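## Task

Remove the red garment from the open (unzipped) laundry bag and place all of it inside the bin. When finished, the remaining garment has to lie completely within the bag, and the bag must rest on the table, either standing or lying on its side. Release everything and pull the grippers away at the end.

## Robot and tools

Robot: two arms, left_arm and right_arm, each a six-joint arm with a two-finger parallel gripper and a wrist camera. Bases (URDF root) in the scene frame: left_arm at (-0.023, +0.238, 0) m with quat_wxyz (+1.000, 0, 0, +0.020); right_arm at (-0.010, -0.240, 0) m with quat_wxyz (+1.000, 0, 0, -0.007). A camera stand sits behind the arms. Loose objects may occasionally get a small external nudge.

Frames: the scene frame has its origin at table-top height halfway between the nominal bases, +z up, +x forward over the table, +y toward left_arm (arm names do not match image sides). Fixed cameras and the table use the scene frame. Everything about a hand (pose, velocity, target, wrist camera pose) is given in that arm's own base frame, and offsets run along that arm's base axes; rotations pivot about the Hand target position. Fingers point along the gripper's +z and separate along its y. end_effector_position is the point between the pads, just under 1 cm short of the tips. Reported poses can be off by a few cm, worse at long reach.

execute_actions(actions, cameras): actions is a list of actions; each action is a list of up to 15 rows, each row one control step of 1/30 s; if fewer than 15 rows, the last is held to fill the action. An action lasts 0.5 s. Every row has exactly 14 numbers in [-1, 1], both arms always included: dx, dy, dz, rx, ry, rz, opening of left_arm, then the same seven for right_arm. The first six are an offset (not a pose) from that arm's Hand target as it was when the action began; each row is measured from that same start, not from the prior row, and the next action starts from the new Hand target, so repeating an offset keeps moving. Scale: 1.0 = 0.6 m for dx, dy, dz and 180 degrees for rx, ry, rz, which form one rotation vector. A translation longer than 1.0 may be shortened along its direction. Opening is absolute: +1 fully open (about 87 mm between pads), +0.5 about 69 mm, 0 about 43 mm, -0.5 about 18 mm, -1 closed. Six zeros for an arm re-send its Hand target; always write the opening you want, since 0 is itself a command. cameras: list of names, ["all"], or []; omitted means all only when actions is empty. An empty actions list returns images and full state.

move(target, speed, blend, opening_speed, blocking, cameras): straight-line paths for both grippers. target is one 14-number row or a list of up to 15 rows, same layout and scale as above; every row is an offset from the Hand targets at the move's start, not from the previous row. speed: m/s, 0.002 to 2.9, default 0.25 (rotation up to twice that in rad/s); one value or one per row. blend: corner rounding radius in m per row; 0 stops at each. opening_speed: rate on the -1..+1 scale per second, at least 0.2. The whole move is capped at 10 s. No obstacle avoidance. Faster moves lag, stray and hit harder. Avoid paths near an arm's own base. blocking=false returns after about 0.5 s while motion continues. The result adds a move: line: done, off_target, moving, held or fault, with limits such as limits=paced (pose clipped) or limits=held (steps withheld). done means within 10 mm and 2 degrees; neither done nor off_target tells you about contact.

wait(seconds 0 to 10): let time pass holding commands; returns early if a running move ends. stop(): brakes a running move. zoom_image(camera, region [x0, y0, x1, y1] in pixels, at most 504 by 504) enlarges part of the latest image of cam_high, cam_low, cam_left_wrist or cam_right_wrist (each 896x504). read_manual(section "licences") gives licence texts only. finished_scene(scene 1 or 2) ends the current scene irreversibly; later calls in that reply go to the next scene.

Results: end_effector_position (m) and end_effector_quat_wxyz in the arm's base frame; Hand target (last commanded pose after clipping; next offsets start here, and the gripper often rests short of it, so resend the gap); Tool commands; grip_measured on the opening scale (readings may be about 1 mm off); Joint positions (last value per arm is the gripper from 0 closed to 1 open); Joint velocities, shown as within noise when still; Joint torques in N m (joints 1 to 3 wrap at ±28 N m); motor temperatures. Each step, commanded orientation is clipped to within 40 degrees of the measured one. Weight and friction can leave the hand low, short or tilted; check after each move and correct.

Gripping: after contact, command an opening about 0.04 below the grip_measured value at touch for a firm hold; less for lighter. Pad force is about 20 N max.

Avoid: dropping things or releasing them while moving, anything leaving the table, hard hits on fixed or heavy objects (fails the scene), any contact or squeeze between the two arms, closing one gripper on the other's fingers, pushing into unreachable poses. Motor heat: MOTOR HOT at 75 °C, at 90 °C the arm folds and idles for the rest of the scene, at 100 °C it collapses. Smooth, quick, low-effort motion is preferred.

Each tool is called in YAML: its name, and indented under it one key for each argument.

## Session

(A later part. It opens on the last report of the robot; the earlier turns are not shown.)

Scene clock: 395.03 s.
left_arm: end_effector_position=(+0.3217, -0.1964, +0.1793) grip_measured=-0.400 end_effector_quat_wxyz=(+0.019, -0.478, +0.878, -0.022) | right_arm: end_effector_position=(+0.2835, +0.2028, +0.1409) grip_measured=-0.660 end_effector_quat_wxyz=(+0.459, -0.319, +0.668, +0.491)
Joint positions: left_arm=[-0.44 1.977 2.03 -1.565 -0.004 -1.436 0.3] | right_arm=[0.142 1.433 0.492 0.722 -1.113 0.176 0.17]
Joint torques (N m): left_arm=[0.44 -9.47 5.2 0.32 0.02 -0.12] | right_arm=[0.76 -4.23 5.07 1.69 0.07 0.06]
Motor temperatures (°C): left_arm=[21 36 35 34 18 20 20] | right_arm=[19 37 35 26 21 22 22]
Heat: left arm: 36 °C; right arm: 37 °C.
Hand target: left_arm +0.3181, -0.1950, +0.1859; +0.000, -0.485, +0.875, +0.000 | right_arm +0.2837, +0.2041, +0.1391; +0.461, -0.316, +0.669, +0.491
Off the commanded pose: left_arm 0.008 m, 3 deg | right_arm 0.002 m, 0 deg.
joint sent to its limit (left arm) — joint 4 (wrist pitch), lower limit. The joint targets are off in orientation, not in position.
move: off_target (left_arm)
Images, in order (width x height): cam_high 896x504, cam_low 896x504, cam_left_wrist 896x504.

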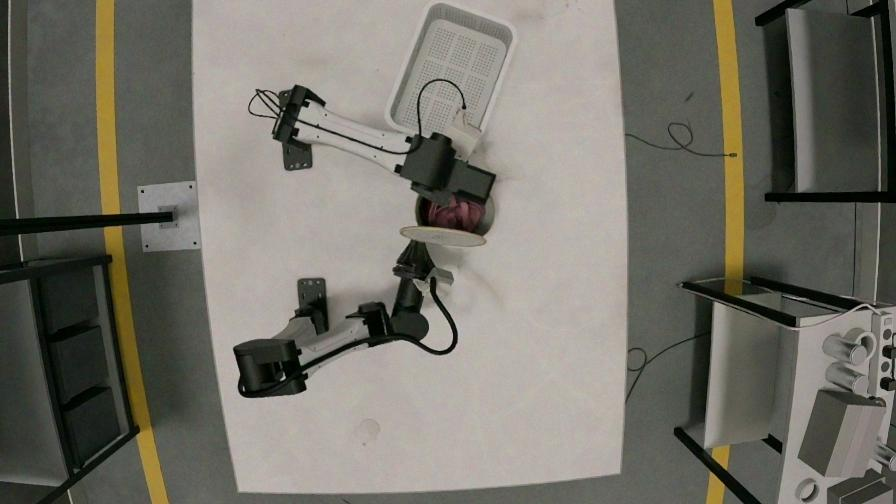

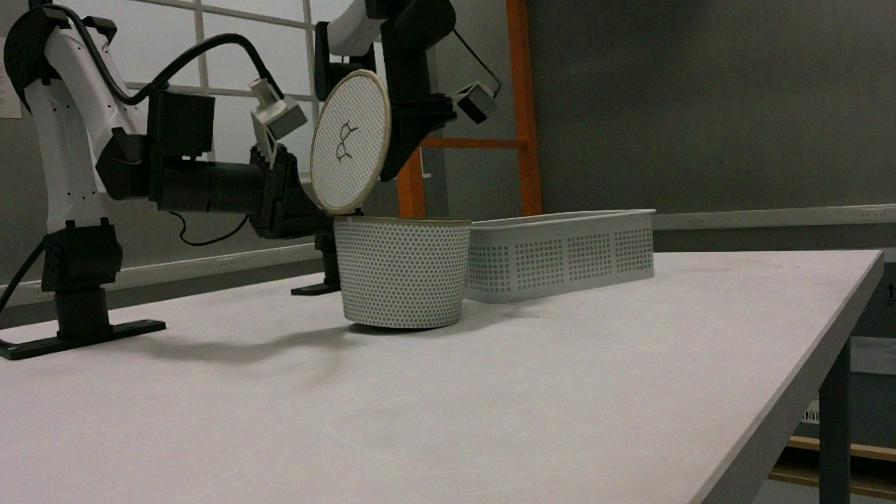

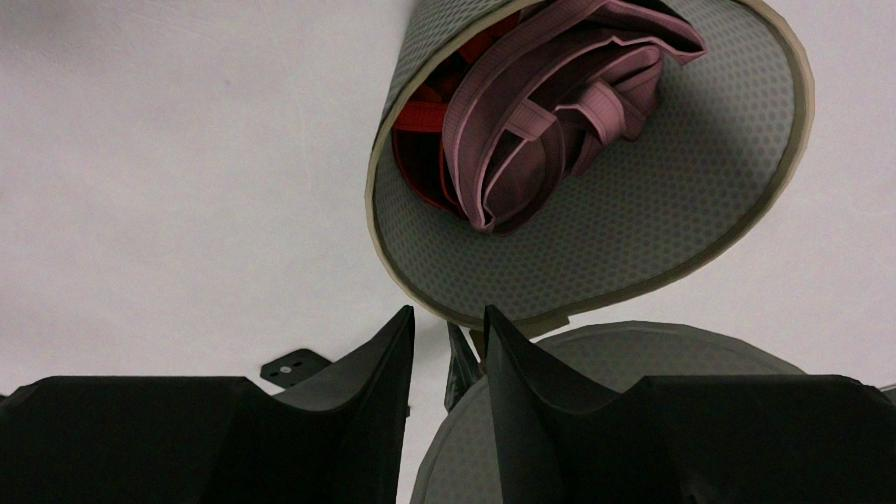

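move:
  target: [-0.003,0.008,-0.04,0,0,-0.361,-0.3,0,0,0,0,0,0,-1]
  speed: 0.4
  cameras: ["cam_left_wrist"]

zoom_image:
  camera: "cam_left_wrist"
  region: [260, 100, 680, 400]

Scene clock: 411.80 s.
left_arm: end_effector_position=(+0.3155, -0.1885, +0.1598) grip_measured=-0.300 end_effector_quat_wxyz=(+0.018, +0.051, +0.999, -0.010) | right_arm: end_effector_position=(+0.2835, +0.2028, +0.1409) grip_measured=-0.660 end_effector_quat_wxyz=(+0.459, -0.319, +0.668, +0.491)
Joint positions: left_arm=[-0.494 2.098 2.135 -1.567 0.002 -0.393 0.35] | right_arm=[0.142 1.433 0.492 0.722 -1.113 0.176 0.17]
Joint torques (N m): left_arm=[-0.34 -8.28 7.53 0.38 -0.04 0.15] | right_arm=[0.79 -4.19 5.05 1.68 0.07 0.06]
Heat: left arm: 36 °C; right arm: 36 °C.
Hand target: left_arm +0.3163, -0.1902, +0.1619; +0.000, +0.061, +0.998, +0.000 | right_arm +0.2837, +0.2041, +0.1391; +0.461, -0.316, +0.669, +0.491
Off the commanded pose: left_arm 0.003 m, 3 deg | right_arm 0.002 m, 0 deg.
joint sent to its limit (left arm) — joint 4 (wrist pitch), lower limit. The joint targets still meet the commanded pose.
move: off_target (left_arm)
Images, in order (width x height): cam_left_wrist 896x504.

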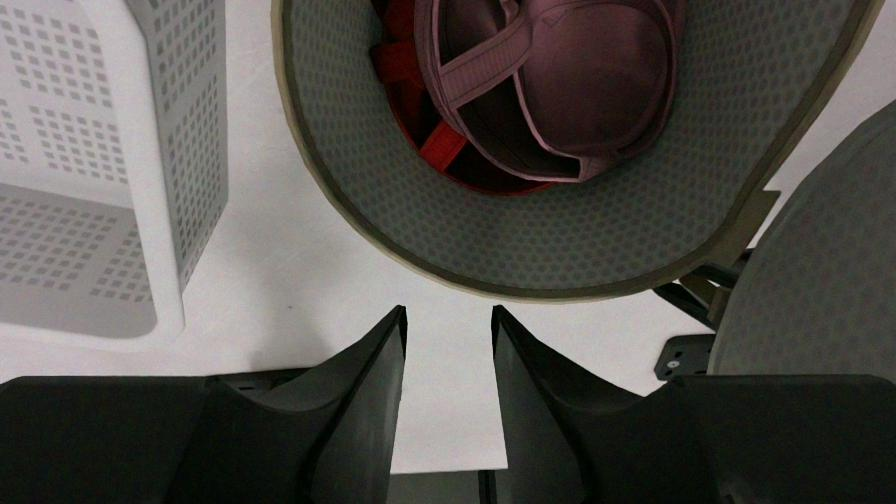

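Scaled by 1.200 from the camera's 896x504 image, which has a finer 1280x720 frame.

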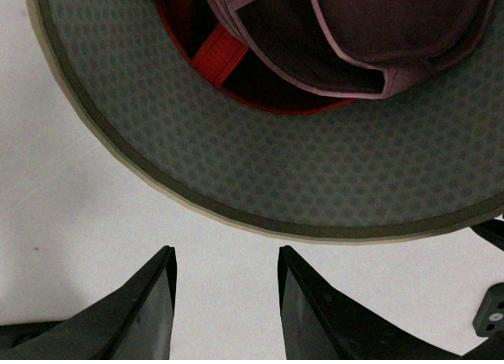

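move:
  target: [0.006,-0.003,-0.133,-0.004,-0.033,0,-0.35,0,0,0,0,0,0,-1]
  speed: 0.12
  cameras: ["cam_left_wrist","cam_low"]

zoom_image:
  camera: "cam_left_wrist"
  region: [260, 150, 640, 420]

Scene clock: 431.73 s.
left_arm: end_effector_position=(+0.3156, -0.1894, +0.0706) grip_measured=-0.350 end_effector_quat_wxyz=(+0.026, +0.059, +0.998, +0.004) | right_arm: end_effector_position=(+0.2836, +0.2028, +0.1411) grip_measured=-0.660 end_effector_quat_wxyz=(+0.460, -0.319, +0.668, +0.491)
Joint positions: left_arm=[-0.511 2.061 1.724 -1.19 -0.03 -0.392 0.325] | right_arm=[0.142 1.433 0.492 0.724 -1.112 0.176 0.17]
Joint torques (N m): left_arm=[-0.42 -11.96 5.44 0.66 -0.17 -0.01] | right_arm=[0.79 -4.21 5.05 1.67 0.07 0.06]
Heat: left arm: 38 °C; right arm: 35 °C.
Hand target: left_arm +0.3199, -0.1920, +0.0820; +0.052, +0.061, +0.997, -0.004 | right_arm +0.2837, +0.2041, +0.1390; +0.461, -0.316, +0.669, +0.491
Off the commanded pose: left_arm 0.013 m, 3 deg | right_arm 0.002 m, 0 deg.
move: off_target (left_arm)
Images, in order (width x height): cam_low 896x504, cam_left_wrist 896x504.

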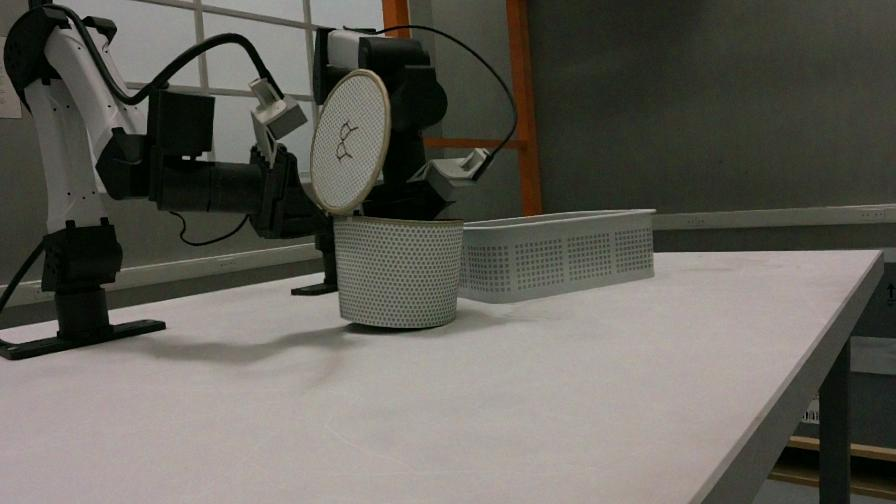

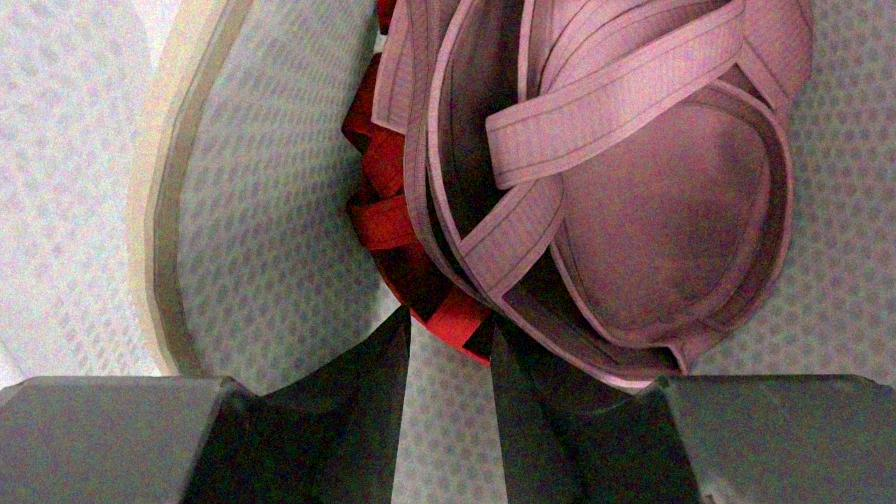

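Scaled by 1.326 from the camera's 896x504 image, which has a finer 1280x720 frame.

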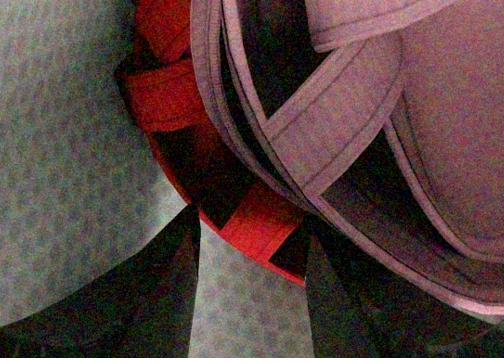

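move:
  target:
    - [0.009,-0.001,-0.012,0,0,0,-0.35,0,0,0,0,0,0,-1]
    - [0.009,-0.001,-0.012,0,0,0,-1,0,0,0,0,0,0,-1]
  speed: 0.08
  opening_speed: 0.8
  cameras: ["cam_left_wrist"]

zoom_image:
  camera: "cam_left_wrist"
  region: [260, 150, 640, 420]

Scene clock: 438.83 s.
left_arm: end_effector_position=(+0.3208, -0.1915, +0.0700) grip_measured=-0.964 end_effector_quat_wxyz=(+0.037, +0.059, +0.998, +0.001) | right_arm: end_effector_position=(+0.2837, +0.2028, +0.1412) grip_measured=-0.660 end_effector_quat_wxyz=(+0.460, -0.319, +0.668, +0.491)
Joint positions: left_arm=[-0.511 2.061 1.724 -1.168 -0.034 -0.392 0.018] | right_arm=[0.142 1.433 0.492 0.725 -1.112 0.177 0.17]
Joint torques (N m): left_arm=[0.05 -10.21 5.91 0.67 -0.12 0.06] | right_arm=[0.77 -4.19 5.04 1.66 0.08 0.06]
Heat: left arm: 38 °C; right arm: 35 °C.
Hand target: left_arm +0.3253, -0.1926, +0.0748; +0.052, +0.061, +0.997, -0.004 | right_arm +0.2837, +0.2041, +0.1391; +0.461, -0.316, +0.669, +0.491
Off the commanded pose: left_arm 0.007 m, 2 deg | right_arm 0.003 m, 0 deg.
move: done
Images, in order (width x height): cam_left_wrist 896x504.

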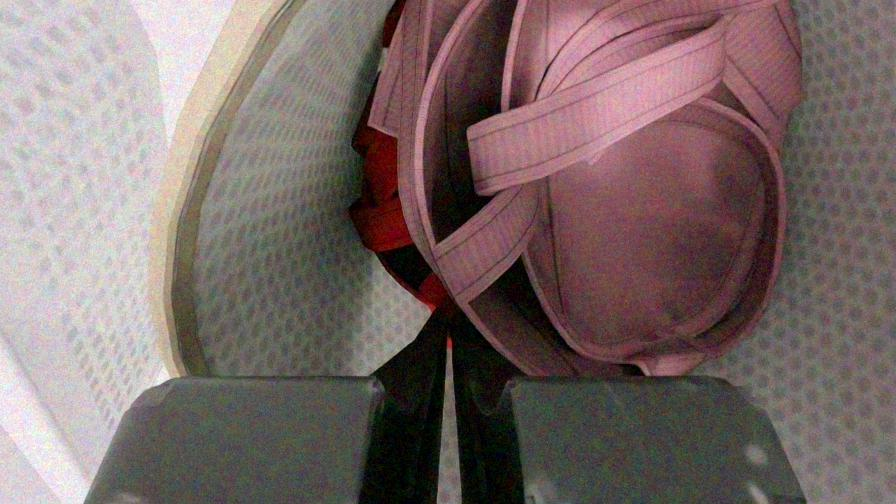

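Scaled by 1.326 from the camera's 896x504 image, which has a finer 1280x720 frame.

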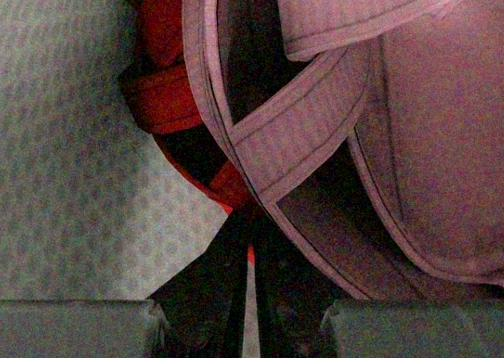

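move:
  target: [-0.01,0.01,0.2,0.01,-0.06,0,-1,0,0,0,0,0,0,-1]
  speed: 0.08
  cameras: ["cam_left_wrist","cam_low","cam_high"]

Scene clock: 443.70 s.
left_arm: end_effector_position=(+0.3217, -0.1870, +0.1778) grip_measured=-0.964 end_effector_quat_wxyz=(+0.126, +0.068, +0.989, +0.024) | right_arm: end_effector_position=(+0.2837, +0.2028, +0.1412) grip_measured=-0.660 end_effector_quat_wxyz=(+0.460, -0.319, +0.668, +0.491)
Joint positions: left_arm=[-0.558 1.948 1.994 -1.414 -0.16 -0.405 0.018] | right_arm=[0.142 1.433 0.492 0.725 -1.112 0.177 0.17]
Joint torques (N m): left_arm=[-0.47 -10.61 7.91 0.58 -0.26 -0.14] | right_arm=[0.77 -4.18 5.04 1.66 0.07 0.06]
Heat: left arm: 39 °C; right arm: 35 °C.
Hand target: left_arm +0.3193, -0.1865, +0.1949; +0.145, +0.061, +0.987, +0.018 | right_arm +0.2837, +0.2041, +0.1390; +0.461, -0.316, +0.669, +0.491
Off the commanded pose: left_arm 0.017 m, 2 deg | right_arm 0.003 m, 0 deg.
move: off_target (left_arm)
Images, in order (width x height): cam_high 896x504, cam_low 896x504, cam_left_wrist 896x504.

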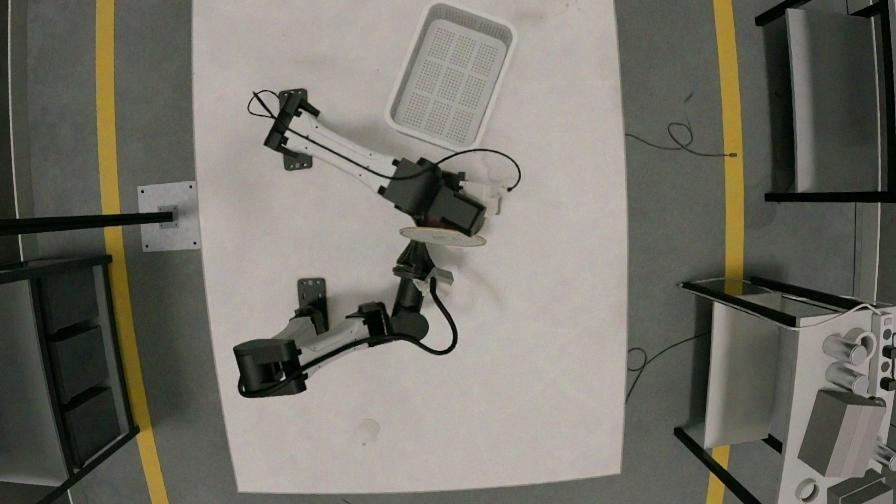

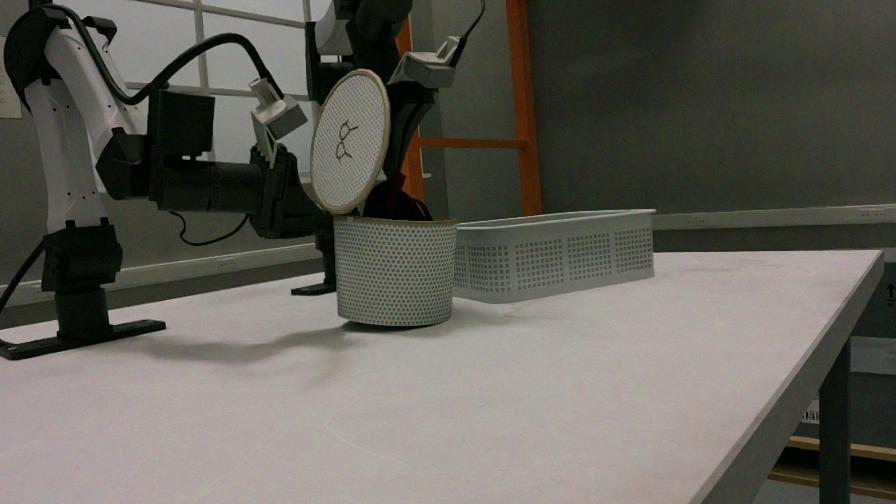

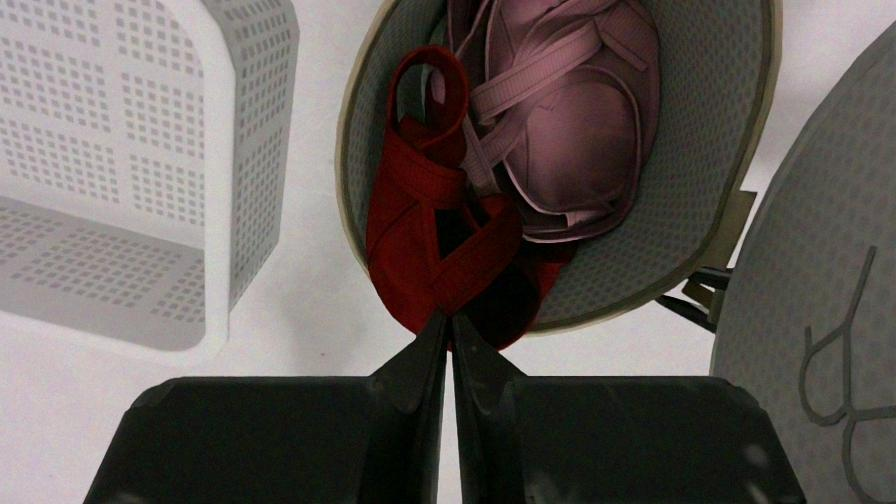

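move:
  target:
    - [0,0.0,0.12,-0.01,-0.08,0,-1,0,0,0,0,0,0,-1]
    - [-0.05,0.05,0.32,-0.023,-0.2,0,-1,0,0,0,0,0,0,-1]
  speed: 0.13
  blend: 0.02
  cameras: ["cam_left_wrist","cam_low","cam_high"]

Scene clock: 450.00 s.
left_arm: end_effector_position=(+0.2930, -0.1607, +0.3767) grip_measured=-0.964 end_effector_quat_wxyz=(+0.432, +0.045, +0.901, +0.002) | right_arm: end_effector_position=(+0.2837, +0.2028, +0.1413) grip_measured=-0.660 end_effector_quat_wxyz=(+0.460, -0.319, +0.667, +0.491)
Joint positions: left_arm=[-0.714 1.606 2.247 -1.439 -0.503 -0.404 0.018] | right_arm=[0.142 1.433 0.492 0.725 -1.112 0.177 0.17]
Joint torques (N m): left_arm=[-0.47 -5.3 6.3 1.46 -0.4 0.14] | right_arm=[0.76 -4.19 5.05 1.66 0.07 0.06]
Heat: left arm: 39 °C; right arm: 34 °C.
Hand target: left_arm +0.2894, -0.1566, +0.3868; +0.445, +0.048, +0.894, +0.001 | right_arm +0.2837, +0.2041, +0.1390; +0.461, -0.316, +0.669, +0.491
Off the commanded pose: left_arm 0.012 m, 2 deg | right_arm 0.003 m, 0 deg.
move: off_target (left_arm)
Images, in order (width x height): cam_high 896x504, cam_low 896x504, cam_left_wrist 896x504.

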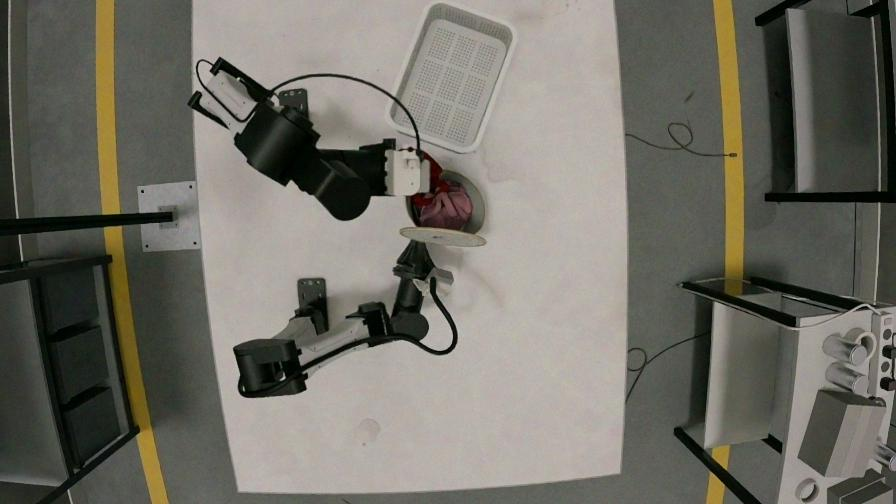

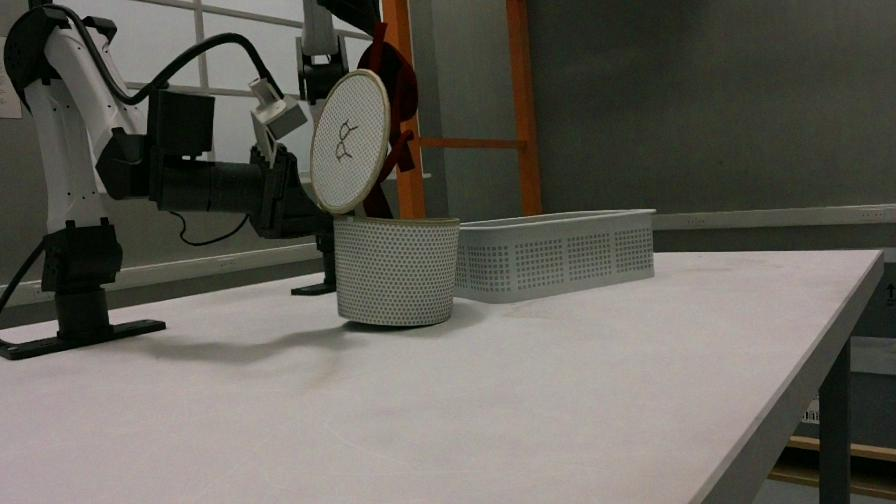

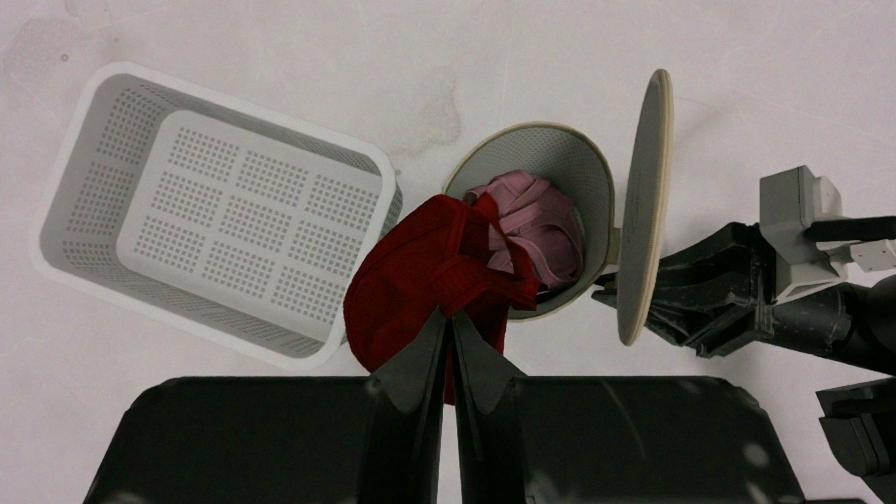

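move:
  target: [-0.02,0.04,0.16,-0.017,-0.138,0,-1,0,0,0,0,0,0,-1]
  speed: 0.2
  cameras: ["cam_left_wrist","cam_low","cam_high"]

Scene clock: 457.10 s.
left_arm: end_effector_position=(+0.2779, -0.1342, +0.4747) grip_measured=-0.964 end_effector_quat_wxyz=(+0.615, +0.039, +0.787, -0.009) | right_arm: end_effector_position=(+0.2837, +0.2028, +0.1414) grip_measured=-0.660 end_effector_quat_wxyz=(+0.460, -0.319, +0.667, +0.491)
Joint positions: left_arm=[-0.815 1.352 2.098 -1.075 -0.723 -0.188 0.018] | right_arm=[0.142 1.433 0.492 0.725 -1.112 0.177 0.17]
Joint torques (N m): left_arm=[-0.42 -2.58 4.12 1.97 -0.28 0.14] | right_arm=[0.77 -4.19 5.04 1.66 0.07 0.06]
Heat: left arm: 38 °C; right arm: 34 °C.
Hand target: left_arm +0.2773, -0.1325, +0.4828; +0.628, +0.035, +0.778, -0.012 | right_arm +0.2837, +0.2041, +0.1391; +0.461, -0.316, +0.669, +0.491
Off the commanded pose: left_arm 0.008 m, 2 deg | right_arm 0.003 m, 0 deg.
move: done
Images, in order (width x height): cam_high 896x504, cam_low 896x504, cam_left_wrist 896x504.

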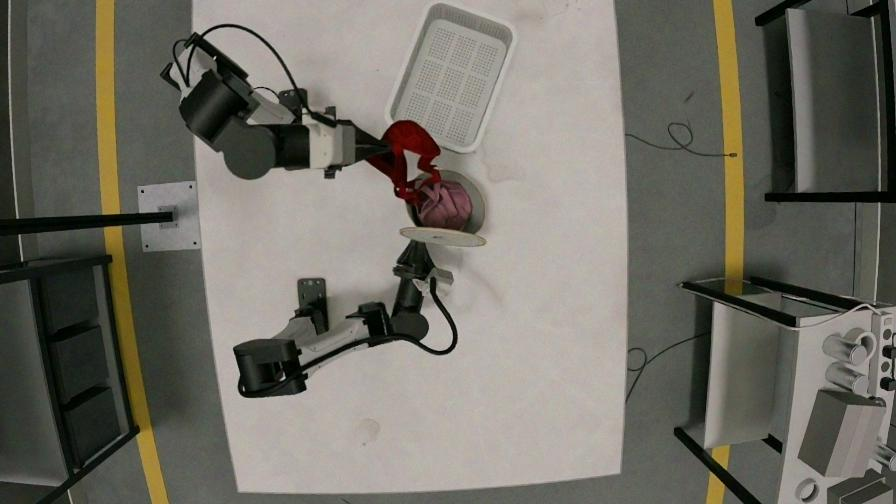

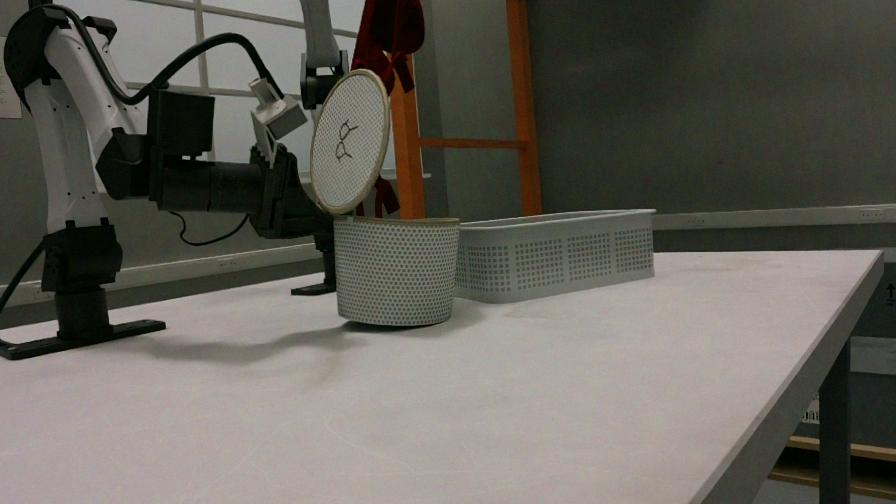

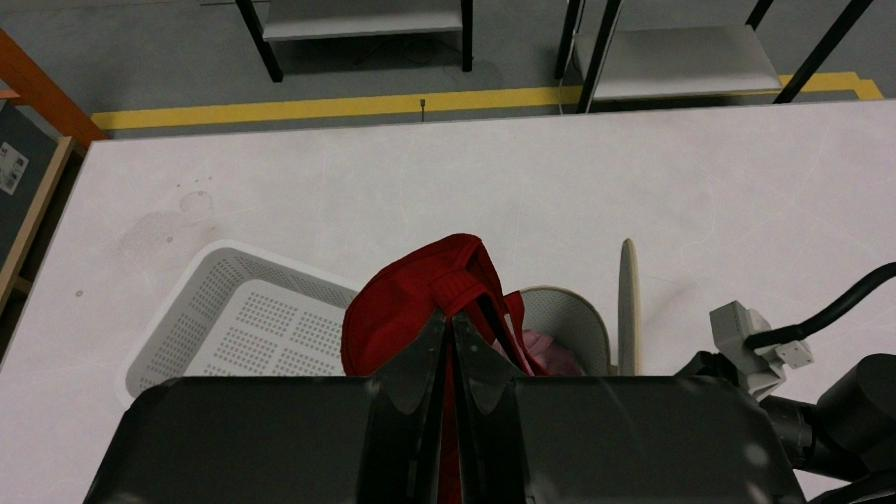

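move:
  target:
    - [0,0.033,0.05,0,0,0,-1,0,0,0,0,0,0,-1]
    - [0.088,0.22,0.03,0,0,0.07,-1,0,0,0,0,0,0,-1]
    - [0.13,0.3625,-0.035,0,0,0.139,-1,0,0,0,0,0,0,-1]
    - [0.155,0.371,-0.5,0,0,0.139,-1,0,0,0,0,0,0,-1]
  speed: 0.22
  blend: 0.02
  cameras: ["cam_left_wrist","cam_low","cam_high"]

Scene clock: 469.10 s.
left_arm: end_effector_position=(+0.3673, +0.0880, +0.1779) grip_measured=-0.964 end_effector_quat_wxyz=(+0.606, -0.140, +0.773, +0.121) | right_arm: end_effector_position=(+0.2837, +0.2028, +0.1414) grip_measured=-0.660 end_effector_quat_wxyz=(+0.460, -0.319, +0.667, +0.491)
Joint positions: left_arm=[0.128 1.129 0.588 0.296 -0.241 -0.041 0.018] | right_arm=[0.142 1.433 0.492 0.725 -1.112 0.177 0.17]
Joint torques (N m): left_arm=[0.61 -2.13 7.01 2.09 0.04 0.15] | right_arm=[0.77 -4.21 5.04 1.66 0.07 0.06]
Heat: left arm: 35 °C; right arm: 34 °C.
Hand target: left_arm +0.3704, +0.0899, +0.1827; +0.615, -0.135, +0.767, +0.124 | right_arm +0.2837, +0.2041, +0.1391; +0.461, -0.316, +0.669, +0.491
Off the commanded pose: left_arm 0.006 m, 1 deg | right_arm 0.003 m, 0 deg.
move: done; blend cut to 0.018 m at target 1
Images, in order (width x height): cam_high 896x504, cam_low 896x504, cam_left_wrist 896x504.

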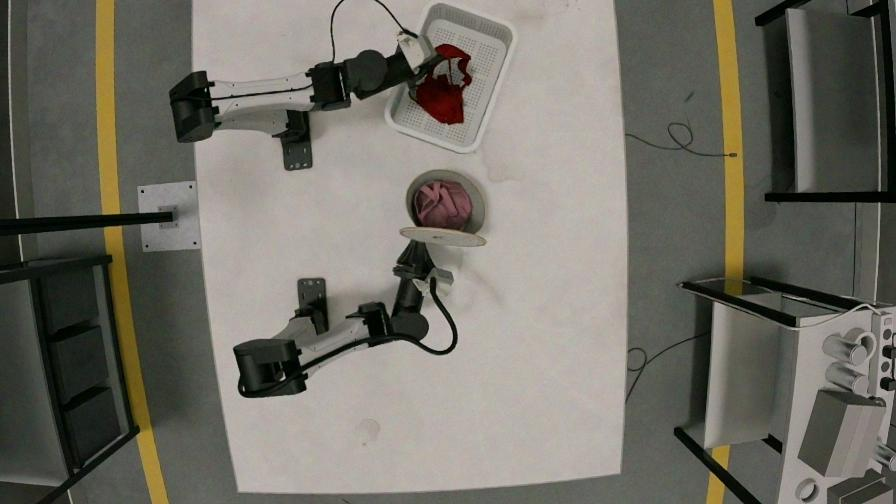

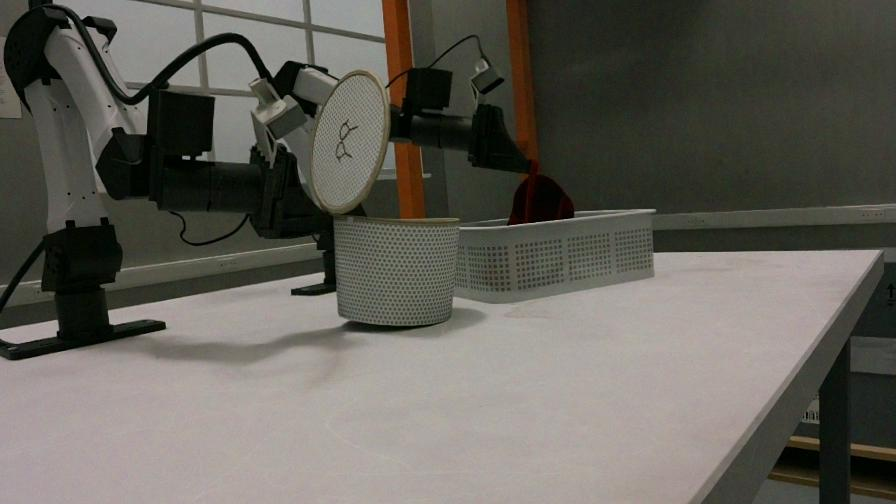

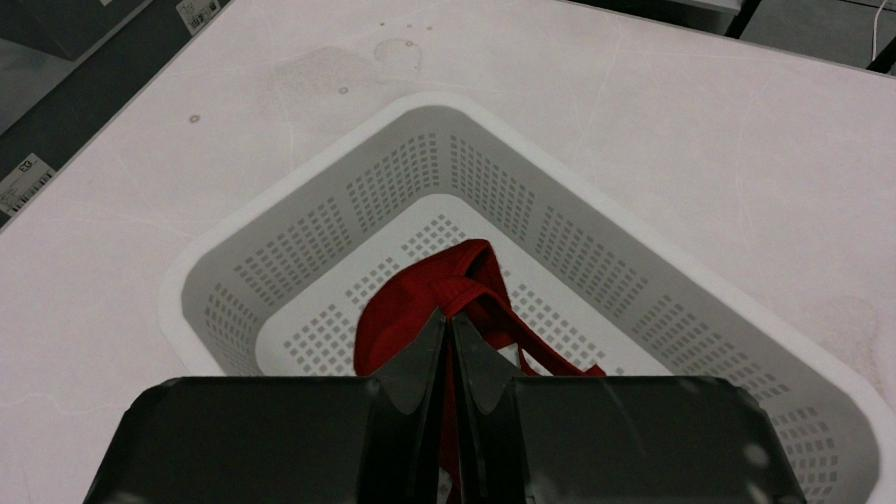

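move:
  target:
    - [0.047,0.012,-0.09,0,0,0,-1,0,0,0,-0.1,0.009,0,-1]
    - [0.047,0.012,-0.09,0,0,0,0.1,0,0,0,-0.1,0.009,0,-1]
    - [-0.08,-0.02,0.06,0,0,0,0.1,0,0,0,-0.25,0.021,0,-1]
    - [-0.18,-0.03,0.3,0,0,0,0.1,0,0,0,-0.36,0.031,0,-1]
    - [-0.18,-0.03,0.3,0,0,0,0.1,0,0,0,-0.36,0.031,0,0.0]
    - [-0.18,-0.03,0.3,0,0,0,0.1,-0.03,-0.05,0.1,-0.36,0.031,0,0.0]
    - [-0.18,-0.03,0.3,0,0,0,0.1,-0.1,-0.2,0.2,-0.36,0.031,0,0.0]
  speed: [0.15,0.15,0.2,0.25,0.2,0.15,0.25]
  opening_speed: 1
  cameras: ["all"]

Scene clock: 486.20 s.
left_arm: end_effector_position=(+0.2637, +0.0715, +0.3587) grip_measured=+0.100 end_effector_quat_wxyz=(+0.614, -0.135, +0.768, +0.121) | right_arm: end_effector_position=(+0.2248, +0.0834, +0.2548) grip_measured=+0.000 end_effector_quat_wxyz=(+0.187, -0.487, +0.851, +0.064)
Joint positions: left_arm=[0.11 0.809 1.202 -0.618 -0.252 -0.037 0.55] | right_arm=[0.319 1.373 1.673 -1.524 -0.198 -0.686 0.5]
Joint torques (N m): left_arm=[-0.29 0.94 7.35 1.73 -0.13 0.04] | right_arm=[-0.14 -3.86 7.47 0.65 -0.19 -0.13]
Heat: left arm: 35 °C; right arm: 35 °C.
Hand target: left_arm +0.2623, +0.0719, +0.3628; +0.615, -0.135, +0.767, +0.124 | right_arm +0.2238, +0.0841, +0.2591; +0.189, -0.490, +0.848, +0.070
Off the commanded pose: left_arm 0.004 m, 0 deg | right_arm 0.004 m, 1 deg.
move: done

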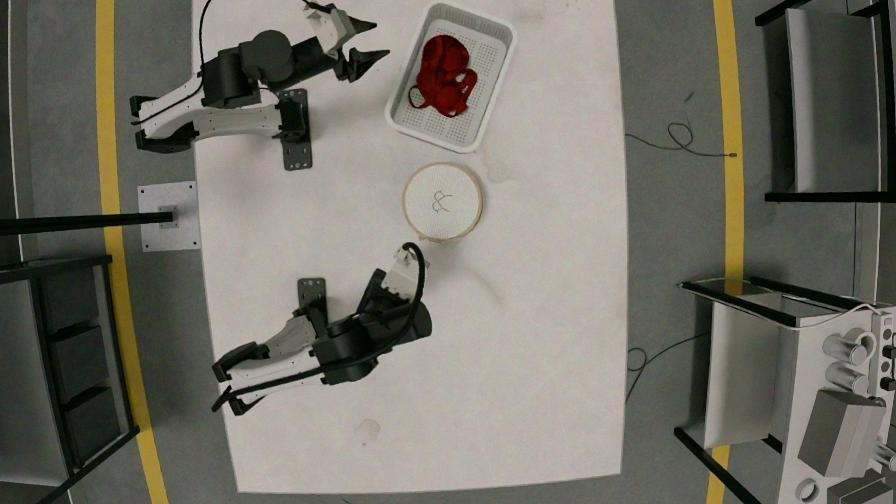

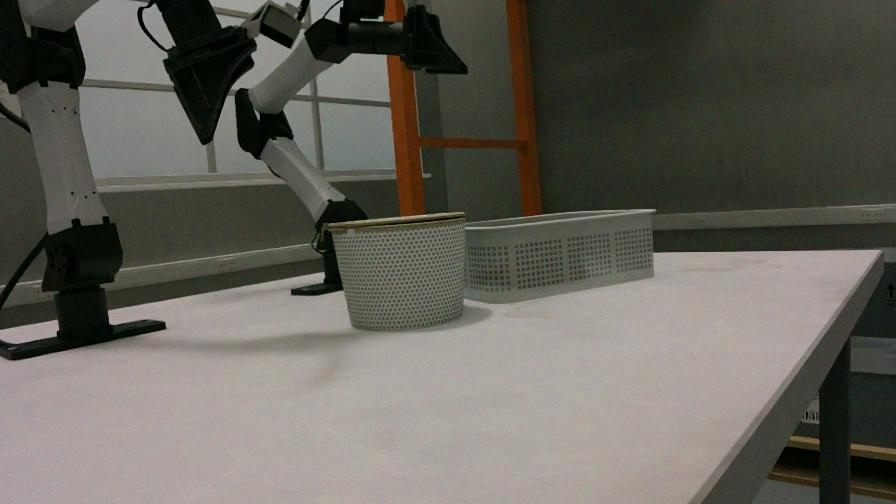

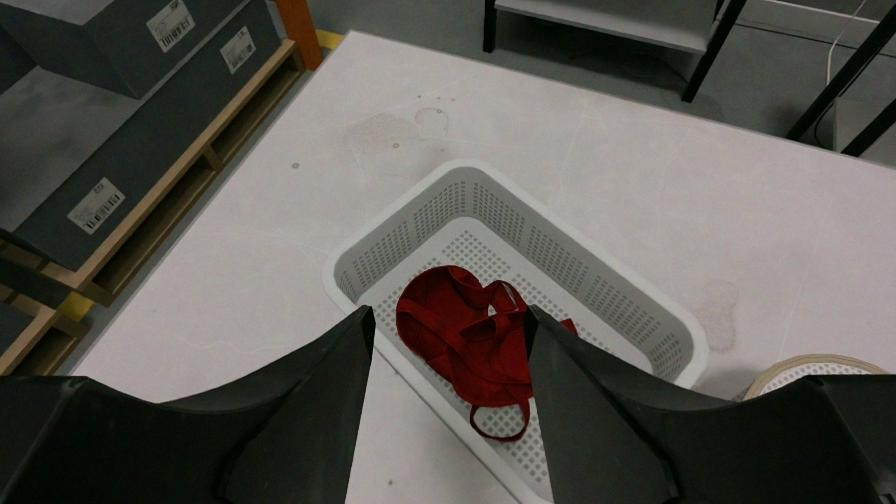

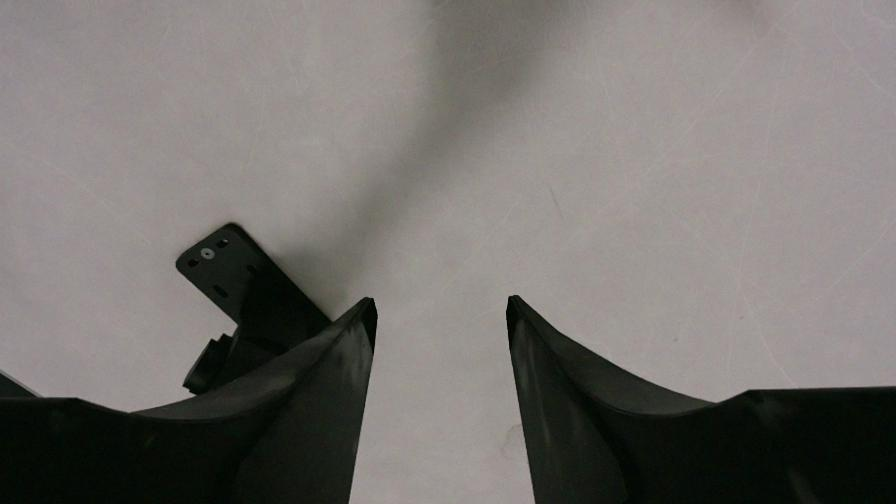

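finished_scene:
  scene: 2

The scene is finished: the task was done.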